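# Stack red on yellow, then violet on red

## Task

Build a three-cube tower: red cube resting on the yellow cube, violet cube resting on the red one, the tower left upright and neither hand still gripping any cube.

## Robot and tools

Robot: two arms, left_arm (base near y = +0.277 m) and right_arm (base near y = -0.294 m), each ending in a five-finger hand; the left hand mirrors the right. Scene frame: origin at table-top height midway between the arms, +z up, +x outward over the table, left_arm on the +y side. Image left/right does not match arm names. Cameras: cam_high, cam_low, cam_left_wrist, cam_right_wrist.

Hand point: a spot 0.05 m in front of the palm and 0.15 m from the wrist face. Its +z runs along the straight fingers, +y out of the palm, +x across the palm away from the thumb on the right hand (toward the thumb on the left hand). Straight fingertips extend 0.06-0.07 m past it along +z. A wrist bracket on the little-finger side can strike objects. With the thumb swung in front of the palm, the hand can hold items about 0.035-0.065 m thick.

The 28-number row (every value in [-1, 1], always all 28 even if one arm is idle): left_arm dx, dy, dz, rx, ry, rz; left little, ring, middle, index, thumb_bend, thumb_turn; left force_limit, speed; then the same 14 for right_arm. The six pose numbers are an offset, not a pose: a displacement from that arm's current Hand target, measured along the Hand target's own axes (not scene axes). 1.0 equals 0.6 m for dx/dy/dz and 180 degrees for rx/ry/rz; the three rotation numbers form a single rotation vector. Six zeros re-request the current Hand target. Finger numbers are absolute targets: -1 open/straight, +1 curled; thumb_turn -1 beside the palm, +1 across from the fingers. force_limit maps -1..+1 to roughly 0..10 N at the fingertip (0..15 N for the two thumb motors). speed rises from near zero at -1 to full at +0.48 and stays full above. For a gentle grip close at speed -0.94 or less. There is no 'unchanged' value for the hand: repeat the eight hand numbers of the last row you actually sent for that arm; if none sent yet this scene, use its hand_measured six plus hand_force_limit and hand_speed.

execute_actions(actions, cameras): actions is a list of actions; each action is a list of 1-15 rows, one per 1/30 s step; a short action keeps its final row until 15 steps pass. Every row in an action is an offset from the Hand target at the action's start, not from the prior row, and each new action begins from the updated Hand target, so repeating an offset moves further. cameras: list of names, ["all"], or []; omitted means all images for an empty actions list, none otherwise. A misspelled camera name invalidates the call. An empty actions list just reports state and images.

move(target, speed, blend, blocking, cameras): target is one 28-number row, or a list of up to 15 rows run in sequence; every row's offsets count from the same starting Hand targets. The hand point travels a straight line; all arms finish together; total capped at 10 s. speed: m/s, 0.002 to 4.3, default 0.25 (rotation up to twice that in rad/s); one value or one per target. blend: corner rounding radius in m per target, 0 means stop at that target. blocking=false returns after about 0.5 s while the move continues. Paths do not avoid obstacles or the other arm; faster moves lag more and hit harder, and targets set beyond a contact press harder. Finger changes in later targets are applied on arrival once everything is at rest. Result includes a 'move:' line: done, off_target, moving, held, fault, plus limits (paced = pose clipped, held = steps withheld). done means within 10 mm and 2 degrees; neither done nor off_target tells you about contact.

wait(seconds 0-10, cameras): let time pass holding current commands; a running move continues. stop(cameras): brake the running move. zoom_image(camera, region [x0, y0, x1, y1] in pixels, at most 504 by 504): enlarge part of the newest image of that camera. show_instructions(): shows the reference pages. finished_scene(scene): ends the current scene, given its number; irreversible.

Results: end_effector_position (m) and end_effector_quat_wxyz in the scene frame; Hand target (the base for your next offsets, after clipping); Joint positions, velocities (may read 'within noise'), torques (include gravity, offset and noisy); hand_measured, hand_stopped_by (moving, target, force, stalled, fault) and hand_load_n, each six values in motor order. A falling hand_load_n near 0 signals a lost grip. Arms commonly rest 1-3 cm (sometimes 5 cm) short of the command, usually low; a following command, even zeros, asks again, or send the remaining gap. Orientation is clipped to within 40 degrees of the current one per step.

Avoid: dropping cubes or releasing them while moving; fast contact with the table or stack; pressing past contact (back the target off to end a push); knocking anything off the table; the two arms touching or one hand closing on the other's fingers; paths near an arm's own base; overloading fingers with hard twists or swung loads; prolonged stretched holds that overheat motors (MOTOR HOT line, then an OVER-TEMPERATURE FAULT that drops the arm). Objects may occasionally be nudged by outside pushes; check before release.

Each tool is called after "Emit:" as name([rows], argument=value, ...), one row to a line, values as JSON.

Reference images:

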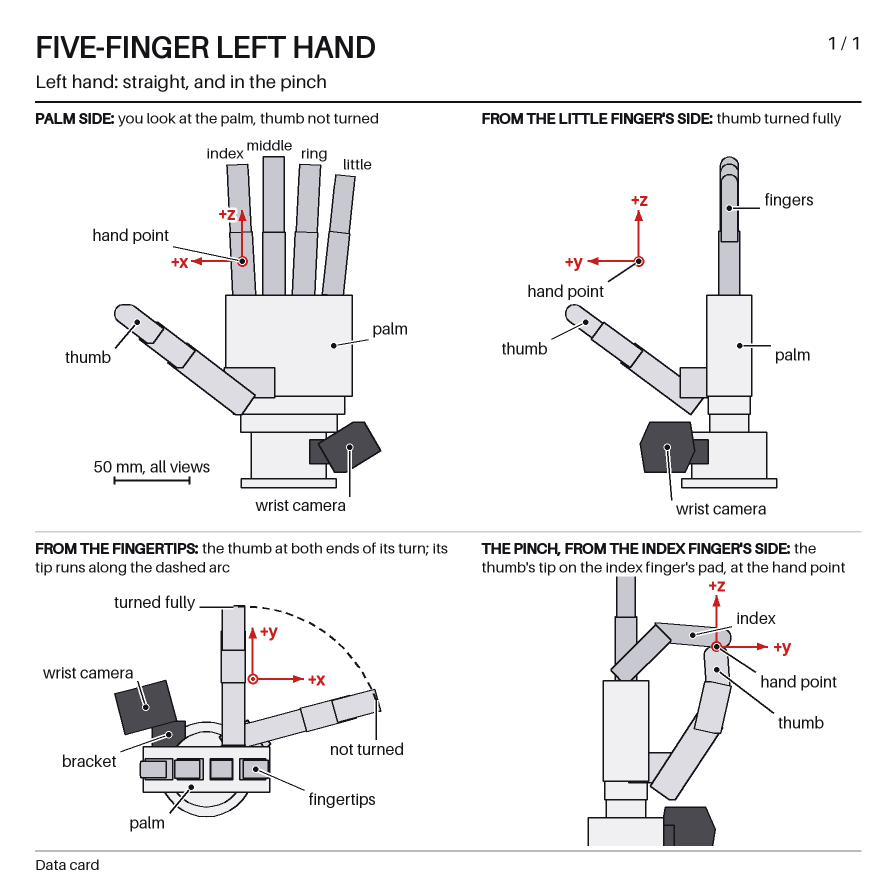

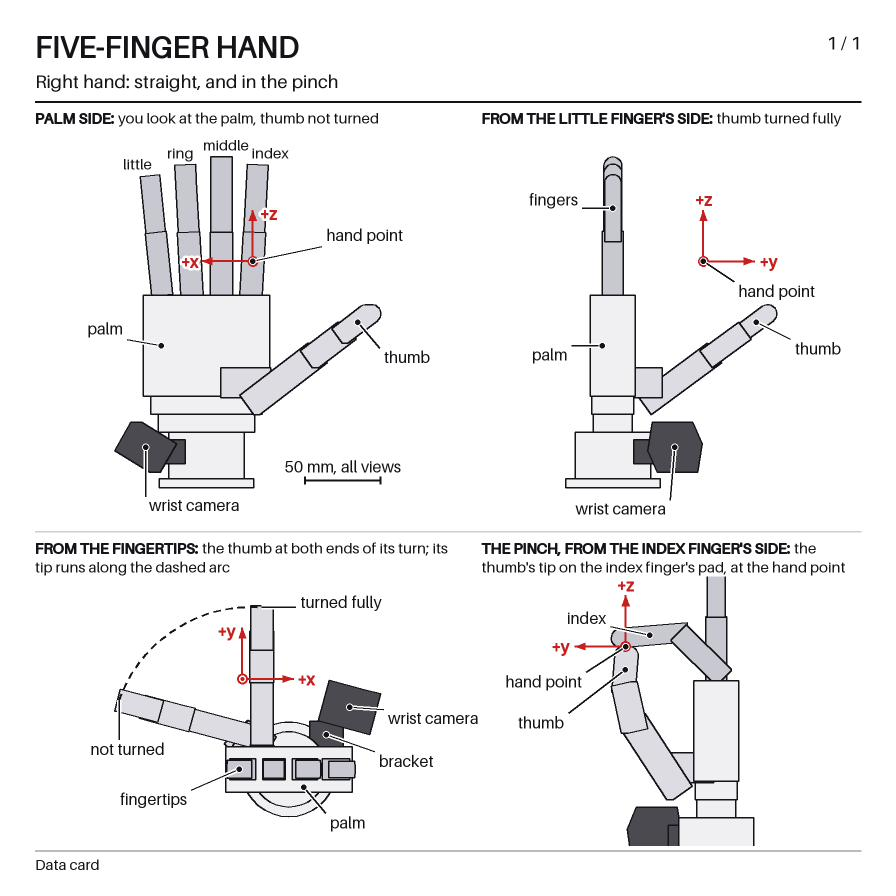

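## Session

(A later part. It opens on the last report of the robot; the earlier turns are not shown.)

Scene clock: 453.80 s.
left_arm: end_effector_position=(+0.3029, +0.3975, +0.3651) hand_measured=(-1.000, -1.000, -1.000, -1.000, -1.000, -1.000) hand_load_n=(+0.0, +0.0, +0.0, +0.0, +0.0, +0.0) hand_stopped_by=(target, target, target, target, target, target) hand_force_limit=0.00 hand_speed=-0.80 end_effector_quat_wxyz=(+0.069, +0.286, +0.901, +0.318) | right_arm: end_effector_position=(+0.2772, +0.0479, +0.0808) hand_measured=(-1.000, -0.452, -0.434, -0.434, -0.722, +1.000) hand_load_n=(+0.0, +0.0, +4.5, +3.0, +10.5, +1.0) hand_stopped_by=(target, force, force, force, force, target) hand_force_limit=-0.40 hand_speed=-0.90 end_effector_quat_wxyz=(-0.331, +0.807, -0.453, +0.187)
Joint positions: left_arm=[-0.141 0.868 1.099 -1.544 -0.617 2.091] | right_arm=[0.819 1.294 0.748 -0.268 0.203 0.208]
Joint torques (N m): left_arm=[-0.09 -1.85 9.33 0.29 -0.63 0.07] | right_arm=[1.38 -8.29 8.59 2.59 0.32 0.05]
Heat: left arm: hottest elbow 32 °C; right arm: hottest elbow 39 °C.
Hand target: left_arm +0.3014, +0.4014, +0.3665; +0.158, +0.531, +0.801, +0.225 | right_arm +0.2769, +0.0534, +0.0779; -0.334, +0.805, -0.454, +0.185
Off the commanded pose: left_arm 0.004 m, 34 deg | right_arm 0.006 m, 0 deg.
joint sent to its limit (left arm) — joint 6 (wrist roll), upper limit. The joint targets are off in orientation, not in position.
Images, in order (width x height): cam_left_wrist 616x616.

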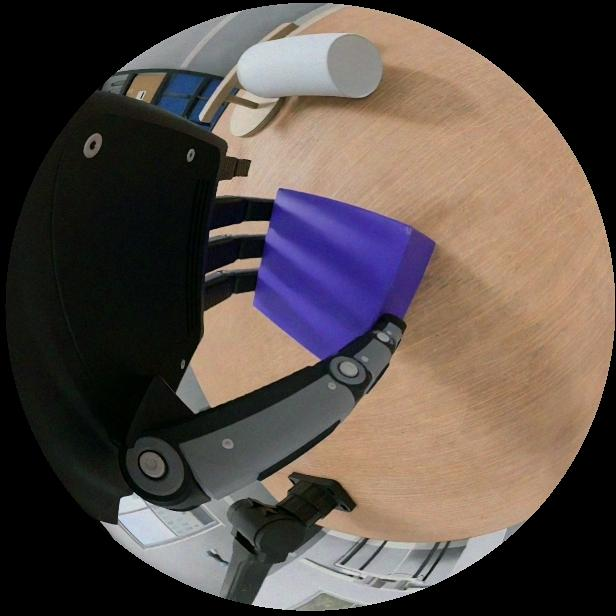

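Emit:
move([
  [0,0,0,0,0,0,-1,-1,-1,-1,-1,-1,0.0,-0.8,0,-0.2239,-0.2239,0,0,0,-1,0.1,0.1,0.1,-0.4,1,-0.4,-0.9],
  [0,0,0,0,0,0,-1,-1,-1,-1,-1,-1,0.0,-0.8,0.4955,-0.0088,-0.5058,0.0102,0.1364,0.133,-1,0.1,0.1,0.1,-0.4,1,-0.4,-0.9],
], speed=0.18, blend=0.02, cameras=["cam_high","cam_low","cam_left_wrist"])

Emit:
zoom_image(camera="cam_left_wrist", region=[330, 180, 490, 340])

Emit:
zoom_image(camera="cam_low", region=[200, 110, 360, 320])

Scene clock: 477.57 s.
left_arm: end_effector_position=(+0.3029, +0.3975, +0.3651) hand_measured=(-1.000, -1.000, -1.000, -1.000, -1.000, -1.000) hand_load_n=(+0.0, +0.0, +0.0, +0.0, +0.0, +0.0) hand_stopped_by=(target, target, target, target, target, target) hand_force_limit=0.00 hand_speed=-0.80 end_effector_quat_wxyz=(+0.069, +0.286, +0.901, +0.318) | right_arm: end_effector_position=(+0.2516, -0.3078, +0.2845) hand_measured=(-1.000, -0.452, -0.434, -0.434, -0.722, +1.000) hand_load_n=(+0.0, +0.0, +4.5, +3.0, +10.0, +1.0) hand_stopped_by=(target, force, force, force, force, target) hand_force_limit=-0.40 hand_speed=-0.90 end_effector_quat_wxyz=(-0.270, +0.633, -0.671, +0.275)
Joint positions: left_arm=[-0.141 0.868 1.099 -1.544 -0.617 2.091] | right_arm=[-0.237 0.668 0.926 -1.046 -0.128 -0.108]
Joint torques (N m): left_arm=[-0.03 -1.85 9.32 0.28 -0.63 0.07] | right_arm=[0.26 -1.61 11.32 1.88 -0.12 -0.18]
Heat: left arm: hottest elbow 32 °C; right arm: hottest elbow 38 °C.
Hand target: left_arm +0.3014, +0.4014, +0.3665; +0.158, +0.531, +0.801, +0.225 | right_arm +0.2521, -0.3108, +0.2954; -0.274, +0.631, -0.667, +0.285
Off the commanded pose: left_arm 0.004 m, 34 deg | right_arm 0.011 m, 1 deg.
joint sent to its limit (left arm) — joint 6 (wrist roll), upper limit. The joint targets are off in orientation, not in position.
move: off_target (left_arm, right_arm)
Images, in order (width x height): cam_high 896x504, cam_low 896x504, cam_left_wrist 616x616.

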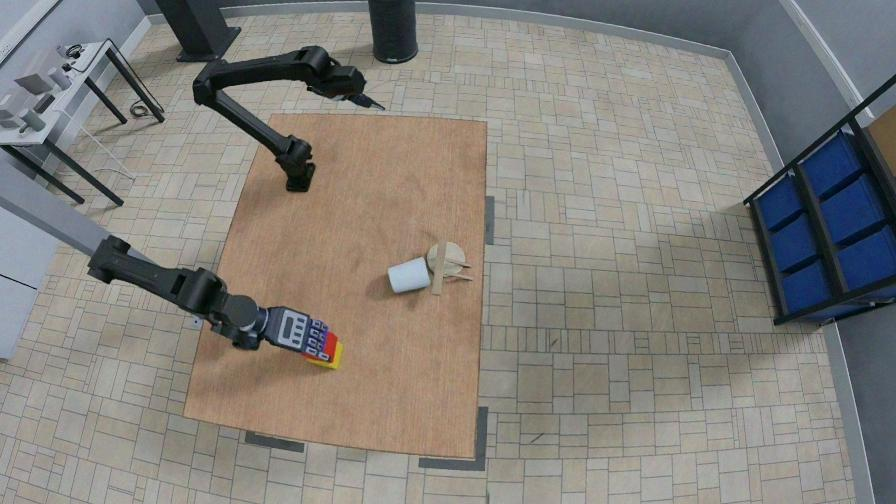

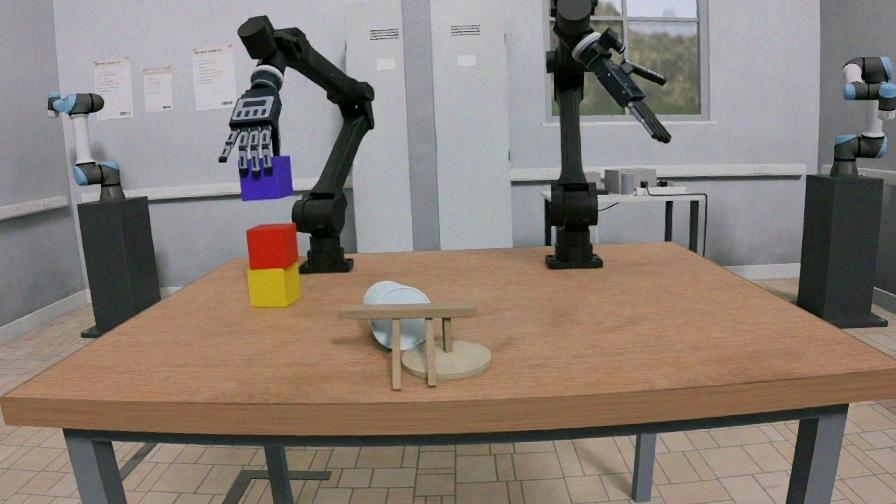

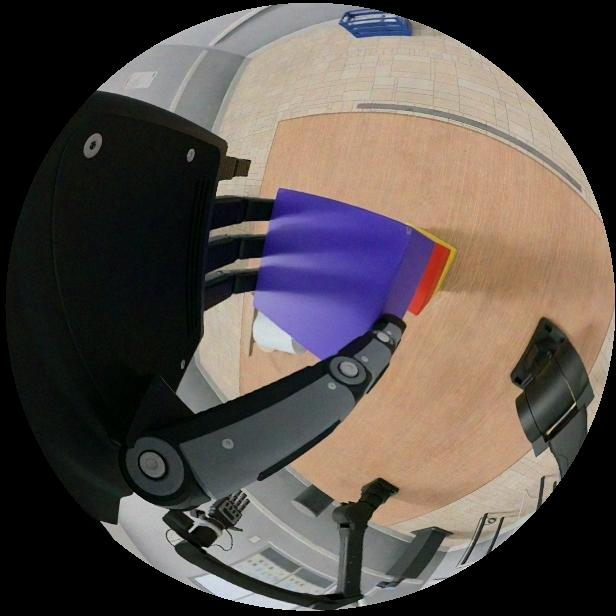

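Scaled by 3.150 from the camera's 616x616 image, which has a finer 880x880 frame.

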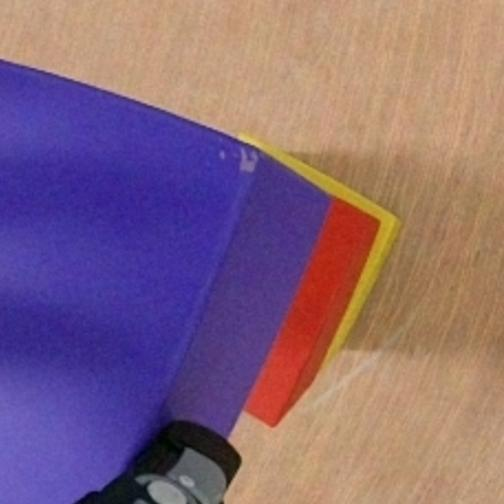

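Scaled by 2.400.

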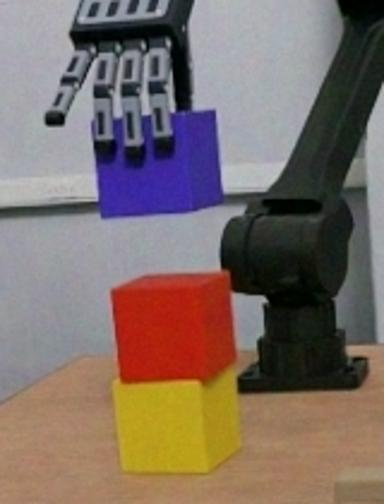

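Emit:
zoom_image(camera="cam_left_wrist", region=[395, 225, 465, 325])

Scaled by 5.040 from the camera's 616x616 image, which has a finer 880x880 frame.

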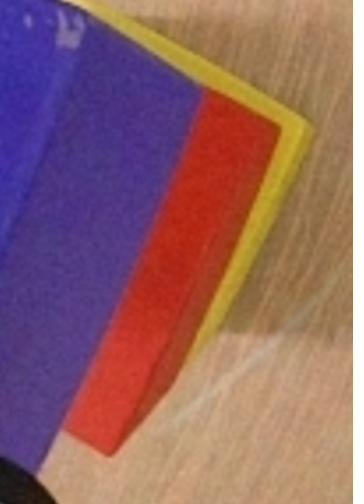

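Emit:
move(target=[0,0,0,0,0,0,-1,-1,-1,-1,-1,-1,0.0,-0.8,-0.0082,0.0478,0.0537,0,0,0,-1,0.1,0.1,0.1,-0.4,1,-0.4,-0.9], speed=0.08, cameras=["cam_high","cam_low","cam_left_wrist"])

Emit:
zoom_image(camera="cam_left_wrist", region=[370, 200, 470, 340])

Emit:
zoom_image(camera="cam_low", region=[200, 140, 340, 320])

Scene clock: 514.63 s.
left_arm: end_effector_position=(+0.3029, +0.3975, +0.3651) hand_measured=(-1.000, -1.000, -1.000, -1.000, -1.000, -1.000) hand_load_n=(+0.0, +0.0, +0.0, +0.0, +0.0, +0.0) hand_stopped_by=(target, target, target, target, target, target) hand_force_limit=0.00 hand_speed=-0.80 end_effector_quat_wxyz=(+0.069, +0.286, +0.901, +0.318) | right_arm: end_effector_position=(+0.2508, -0.3080, +0.2408) hand_measured=(-1.000, -0.452, -0.434, -0.434, -0.722, +1.000) hand_load_n=(+0.0, +0.0, +4.5, +3.5, +10.0, +1.0) hand_stopped_by=(target, force, force, force, force, target) hand_force_limit=-0.40 hand_speed=-0.90 end_effector_quat_wxyz=(-0.259, +0.637, -0.674, +0.269)
Joint positions: left_arm=[-0.141 0.868 1.099 -1.544 -0.617 2.091] | right_arm=[-0.228 0.657 0.816 -0.97 -0.113 -0.109]
Joint torques (N m): left_arm=[-0.09 -1.85 9.33 0.28 -0.62 0.07] | right_arm=[1.38 -2.32 10.5 3.03 0.08 0.04]
Heat: left arm: hottest elbow 32 °C; right arm: hottest elbow 36 °C.
Hand target: left_arm +0.3014, +0.4014, +0.3665; +0.158, +0.531, +0.801, +0.225 | right_arm +0.2559, -0.3059, +0.2522; -0.274, +0.631, -0.667, +0.285
Off the commanded pose: left_arm 0.004 m, 34 deg | right_arm 0.013 m, 3 deg.
joint sent to its limit (left arm) — joint 6 (wrist roll), upper limit. The joint targets are off in orientation, not in position.
move: off_target (left_arm, right_arm)
Images, in order (width x height): cam_high 896x504, cam_low 896x504, cam_left_wrist 616x616.

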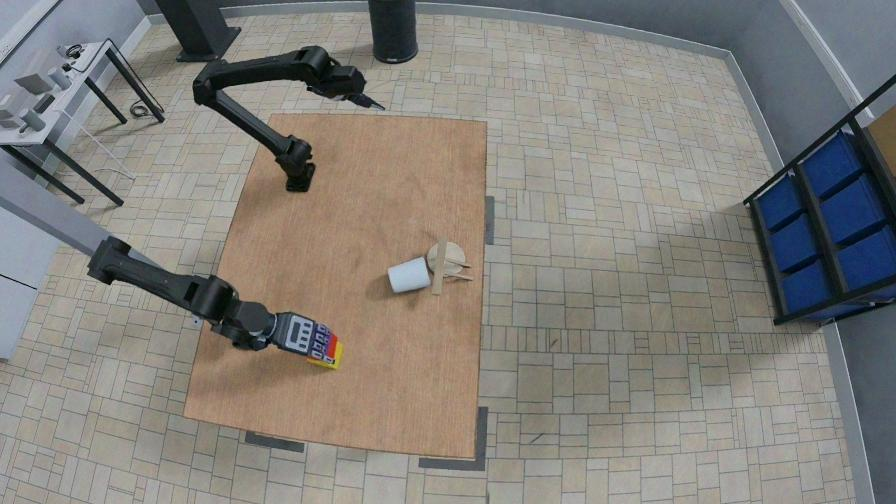

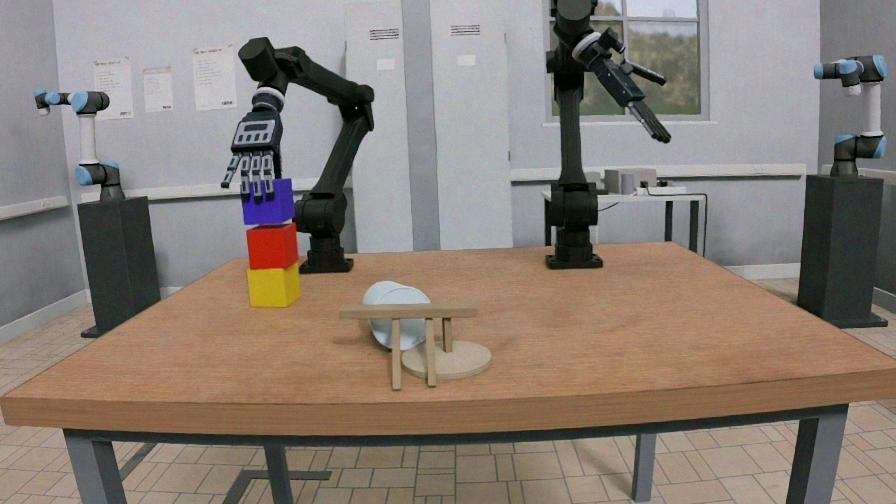

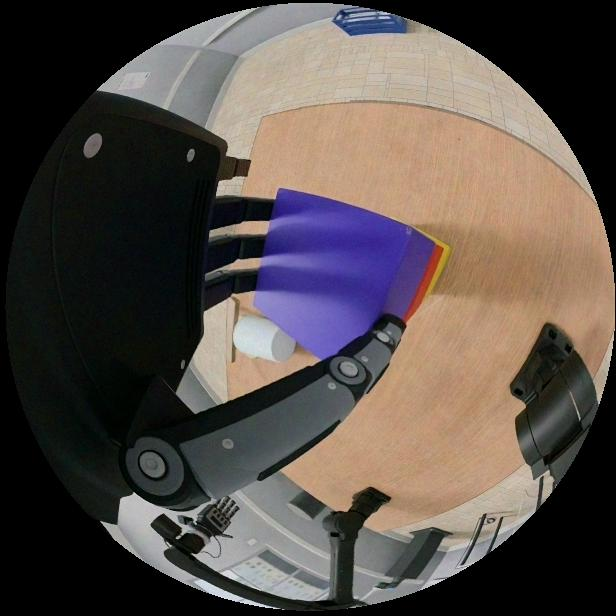

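Scaled by 3.600 from the camera's 616x616 image, which has a finer 880x880 frame.

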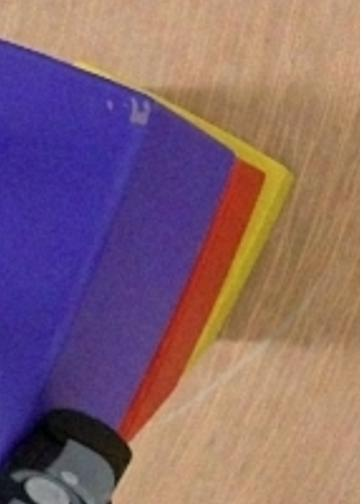

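Scaled by 2.800.

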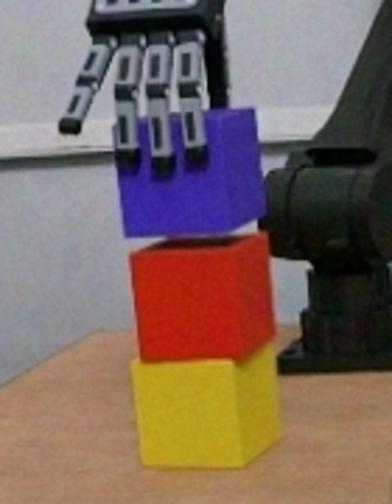

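Emit:
move(target=[0,0,0,0,0,0,-1,-1,-1,-1,-1,-1,0.0,-0.8,-0.003,0.0125,0.0115,0,0,0,-1,0.1,0.1,0.1,-0.4,1,-0.4,-0.9], speed=0.03, cameras=["cam_low","cam_left_wrist"])

Emit:
zoom_image(camera="cam_low", region=[220, 160, 330, 280])

Scene clock: 533.30 s.
left_arm: end_effector_position=(+0.3029, +0.3975, +0.3651) hand_measured=(-1.000, -1.000, -1.000, -1.000, -1.000, -1.000) hand_load_n=(-0.5, +0.0, +0.0, +0.0, +0.0, +0.0) hand_stopped_by=(target, target, target, target, target, target) hand_force_limit=0.00 hand_speed=-0.80 end_effector_quat_wxyz=(+0.069, +0.286, +0.901, +0.318) | right_arm: end_effector_position=(+0.2509, -0.3063, +0.2314) hand_measured=(-1.000, -0.452, -0.434, -0.434, -0.722, +1.000) hand_load_n=(+0.0, +0.0, +5.0, +3.0, +10.0, +1.0) hand_stopped_by=(target, force, force, force, force, target) hand_force_limit=-0.40 hand_speed=-0.90 end_effector_quat_wxyz=(-0.259, +0.638, -0.673, +0.270)
Joint positions: left_arm=[-0.141 0.868 1.099 -1.544 -0.617 2.091] | right_arm=[-0.218 0.65 0.788 -0.946 -0.107 -0.105]
Joint torques (N m): left_arm=[-0.09 -1.9 9.32 0.29 -0.63 0.07] | right_arm=[1.49 -2.32 10.44 2.96 0.1 0.03]
Heat: left arm: hottest elbow 32 °C; right arm: hottest elbow 38 °C.
Hand target: left_arm +0.3014, +0.4014, +0.3665; +0.158, +0.531, +0.801, +0.225 | right_arm +0.2560, -0.3040, +0.2421; -0.274, +0.631, -0.667, +0.285
Off the commanded pose: left_arm 0.004 m, 34 deg | right_arm 0.012 m, 3 deg.
joint sent to its limit (left arm) — joint 6 (wrist roll), upper limit. The joint targets are off in orientation, not in position.
move: off_target (left_arm, right_arm)
Images, in order (width x height): cam_low 896x504, cam_left_wrist 616x616.

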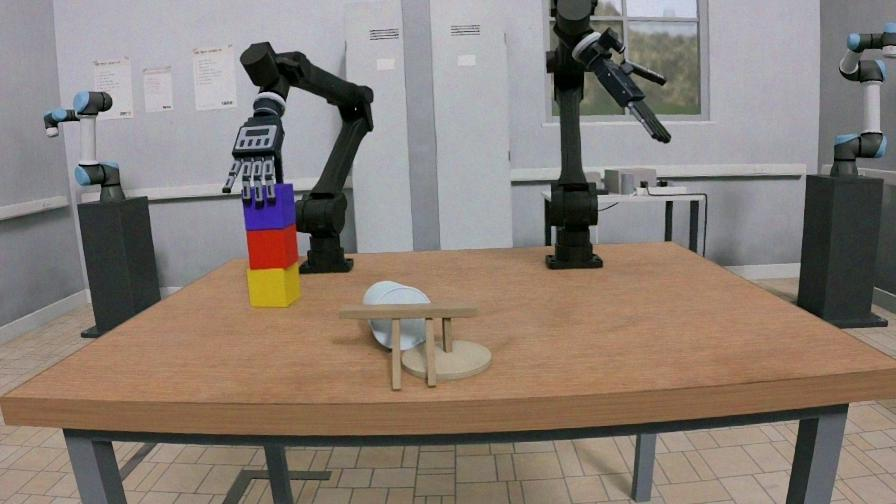

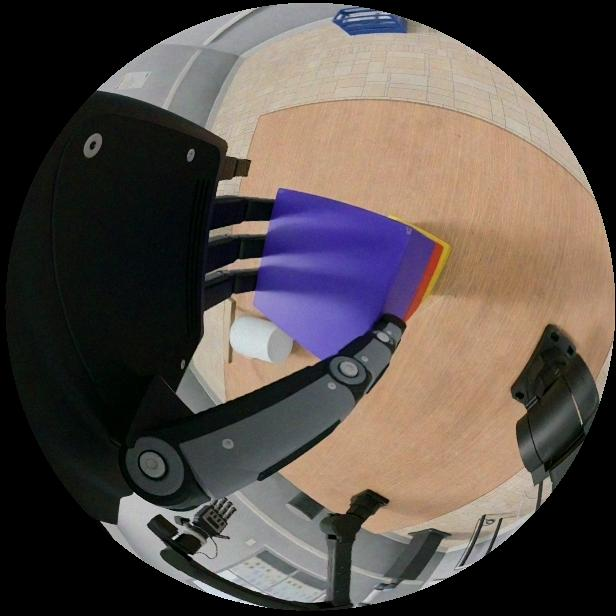

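Scaled by 4.200.

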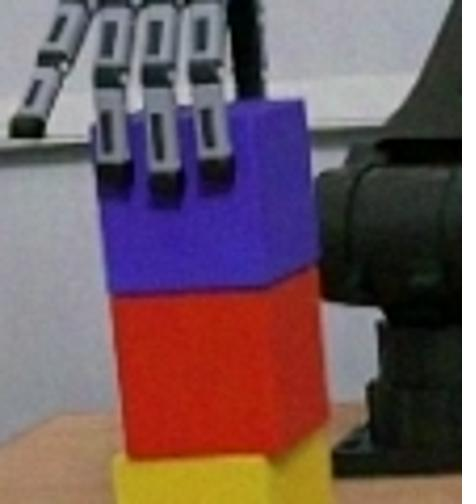

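Emit:
move(target=[0,0,0,0,0,0,-1,-1,-1,-1,-1,-1,0.0,-0.8,0,0.0061,0.0057,0,0,0,-1,0.1,0.1,0.1,-0.4,1,-0.4,-0.9], speed=0.02, cameras=["cam_low"])

Emit:
zoom_image(camera="cam_low", region=[220, 160, 330, 280])

Scene clock: 538.20 s.
left_arm: end_effector_position=(+0.3029, +0.3975, +0.3651) hand_measured=(-1.000, -1.000, -1.000, -1.000, -1.000, -1.000) hand_load_n=(+0.0, +0.0, +0.0, +0.0, -0.5, +0.0) hand_stopped_by=(target, target, target, target, target, target) hand_force_limit=0.00 hand_speed=-0.80 end_effector_quat_wxyz=(+0.069, +0.286, +0.901, +0.318) | right_arm: end_effector_position=(+0.2518, -0.3065, +0.2301) hand_measured=(-1.000, -0.452, -0.434, -0.434, -0.722, +1.000) hand_load_n=(+0.0, +0.0, +4.5, +3.0, +10.0, +1.0) hand_stopped_by=(target, force, force, force, force, target) hand_force_limit=-0.40 hand_speed=-0.90 end_effector_quat_wxyz=(-0.262, +0.636, -0.671, +0.275)
Joint positions: left_arm=[-0.141 0.868 1.099 -1.544 -0.617 2.091] | right_arm=[-0.218 0.644 0.779 -0.932 -0.106 -0.104]
Joint torques (N m): left_arm=[-0.09 -1.9 9.31 0.29 -0.63 0.07] | right_arm=[1.79 -1.9 10 2.92 0.09 0.05]
Heat: left arm: hottest elbow 32 °C; right arm: hottest elbow 38 °C.
Hand target: left_arm +0.3014, +0.4014, +0.3665; +0.158, +0.531, +0.801, +0.225 | right_arm +0.2560, -0.3041, +0.2372; -0.274, +0.631, -0.667, +0.285
Off the commanded pose: left_arm 0.004 m, 34 deg | right_arm 0.009 m, 2 deg.
joint sent to its limit (left arm) — joint 6 (wrist roll), upper limit. The joint targets are off in orientation, not in position.
move: off_target (left_arm)
Images, in order (width x height): cam_low 896x504.

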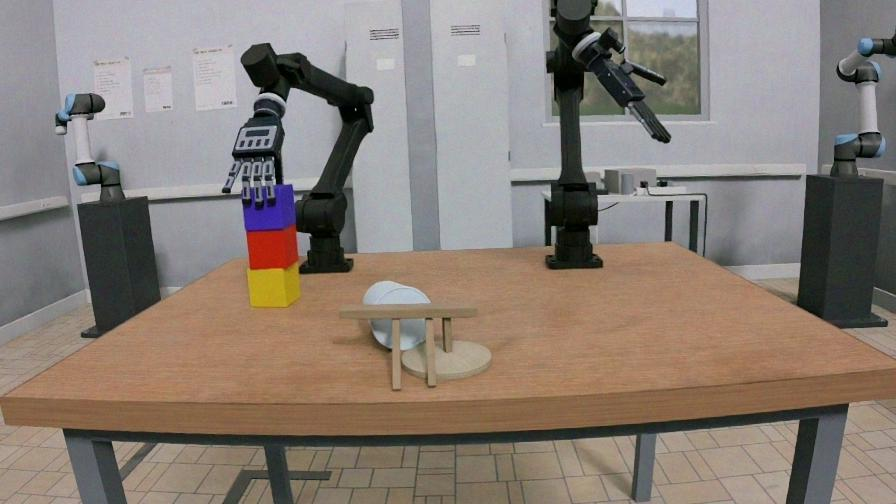

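Scaled by 4.200.

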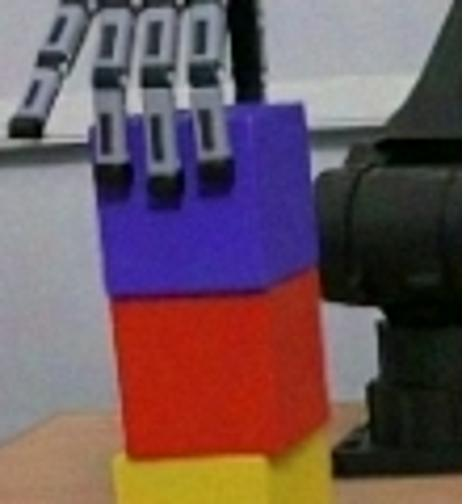

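Contact. Release.

Emit:
execute_actions([
  [[0,0,0,0,0,0,-1,-1,-1,-1,-1,-1,0.0,-0.8,0,0.002,0.002,0,0,0,-1,-1,-1,-1,-1,1,-0.4,-0.8]],
  [[0,0,0,0,0,0,-1,-1,-1,-1,-1,-1,0.0,-0.8,0,0,0,0,0,0,-1,-1,-1,-1,-1,1,-0.4,-0.8]],
  [[0,0,0,0,0,0,-1,-1,-1,-1,-1,-1,0.0,-0.8,0,0,0,0,0,0,-1,-1,-1,-1,-1,1,-0.4,-0.8]],
], cameras=["cam_low","cam_left_wrist"])

Emit:
move(target=[0,0,0,0,0,0,-1,-1,-1,-1,-1,-1,0.0,-0.8,-0.0012,-0.1452,-0.1372,0,0,0,-1,-1,-1,-1,-1,1,-0.4,-0.8], speed=0.1, cameras=["cam_high","cam_low"])

Scene clock: 548.80 s.
left_arm: end_effector_position=(+0.3029, +0.3975, +0.3651) hand_measured=(-1.000, -1.000, -1.000, -1.000, -1.000, -1.000) hand_load_n=(+0.0, +0.0, +0.0, +0.0, +0.0, +0.0) hand_stopped_by=(target, target, target, target, target, target) hand_force_limit=0.00 hand_speed=-0.80 end_effector_quat_wxyz=(+0.069, +0.286, +0.901, +0.318) | right_arm: end_effector_position=(+0.2533, -0.3066, +0.2312) hand_measured=(-1.000, -1.000, -1.000, -1.000, -1.000, +1.000) hand_load_n=(+0.0, +0.0, +0.0, +0.0, +0.0, +0.0) hand_stopped_by=(target, target, target, target, target, target) hand_force_limit=-0.40 hand_speed=-0.80 end_effector_quat_wxyz=(-0.265, +0.635, -0.670, +0.278)
Joint positions: left_arm=[-0.141 0.868 1.099 -1.544 -0.617 2.091] | right_arm=[-0.218 0.641 0.777 -0.924 -0.106 -0.103]
Joint torques (N m): left_arm=[-0.03 -1.85 9.33 0.29 -0.63 0.07] | right_arm=[1.49 -1.32 9.8 2.74 0.1 0.05]
Heat: left arm: hottest elbow 32 °C; right arm: hottest elbow 38 °C.
Hand target: left_arm +0.3014, +0.4014, +0.3665; +0.158, +0.531, +0.801, +0.225 | right_arm +0.2560, -0.3040, +0.2354; -0.274, +0.631, -0.667, +0.285
Off the commanded pose: left_arm 0.004 m, 34 deg | right_arm 0.006 m, 1 deg.
joint sent to its limit (left arm) — joint 6 (wrist roll), upper limit. The joint targets are off in orientation, not in position.
Images, in order (width x height): cam_low 896x504, cam_left_wrist 616x616.

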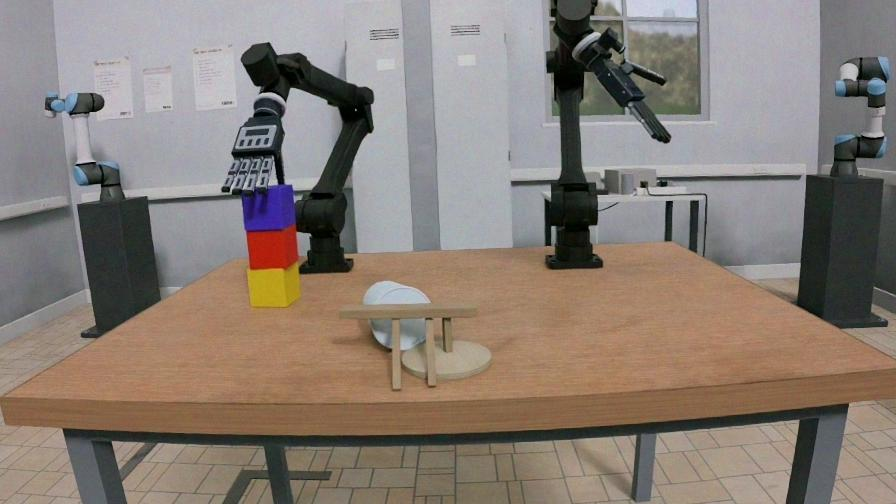

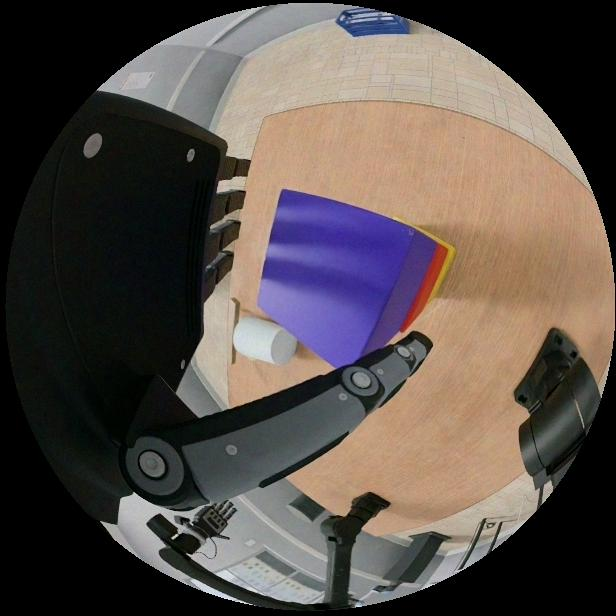

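Scene clock: 550.70 s.
left_arm: end_effector_position=(+0.3029, +0.3975, +0.3651) hand_measured=(-1.000, -1.000, -1.000, -1.000, -1.000, -1.000) hand_load_n=(+0.0, +0.0, +0.0, +0.0, +0.0, +0.0) hand_stopped_by=(target, target, target, target, target, target) hand_force_limit=0.00 hand_speed=-0.80 end_effector_quat_wxyz=(+0.069, +0.286, +0.901, +0.318) | right_arm: end_effector_position=(+0.2507, -0.3061, +0.3332) hand_measured=(-1.000, -1.000, -1.000, -1.000, -1.000, +1.000) hand_load_n=(+0.0, +0.0, +0.0, +0.0, +0.0, +0.0) hand_stopped_by=(target, target, target, target, target, target) hand_force_limit=-0.40 hand_speed=-0.80 end_effector_quat_wxyz=(-0.263, +0.636, -0.671, +0.276)
Joint positions: left_arm=[-0.141 0.868 1.099 -1.544 -0.617 2.091] | right_arm=[-0.218 0.712 1.078 -1.161 -0.106 -0.103]
Joint torques (N m): left_arm=[-0.09 -1.85 9.32 0.29 -0.63 0.07] | right_arm=[1.49 -0.5 13.83 1.68 0.08 0.05]
Heat: left arm: hottest elbow 32 °C; right arm: hottest elbow 39 °C.
Hand target: left_arm +0.3014, +0.4014, +0.3665; +0.158, +0.531, +0.801, +0.225 | right_arm +0.2561, -0.3039, +0.3554; -0.274, +0.631, -0.667, +0.285
Off the commanded pose: left_arm 0.004 m, 34 deg | right_arm 0.023 m, 2 deg.
joint sent to its limit (left arm) — joint 6 (wrist roll), upper limit. The joint targets are off in orientation, not in position.
move: off_target (left_arm, right_arm)
Images, in order (width x height): cam_high 896x504, cam_low 896x504.

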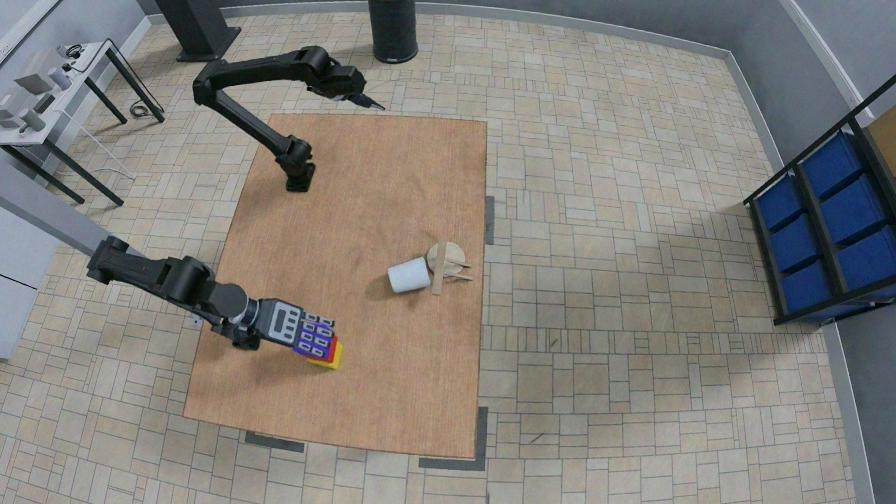

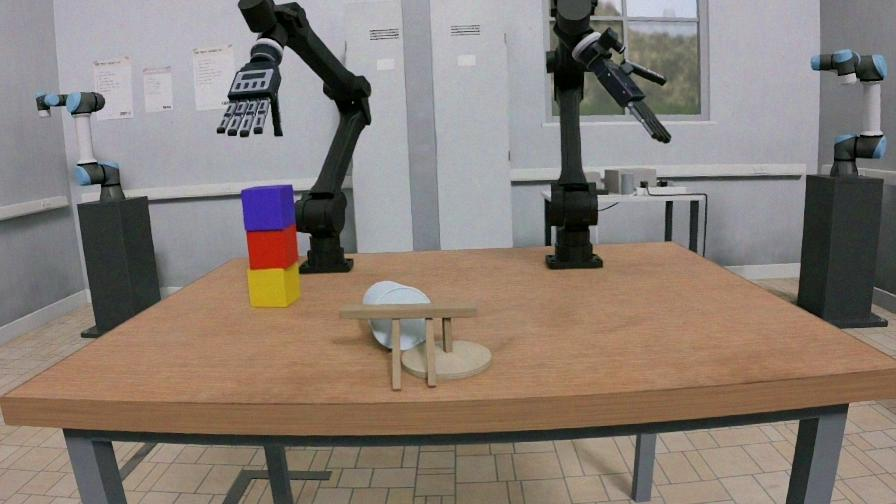

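Stack stands; hands are clear.

Emit:
finished_scene(scene=2)

The scene is finished: the task was done.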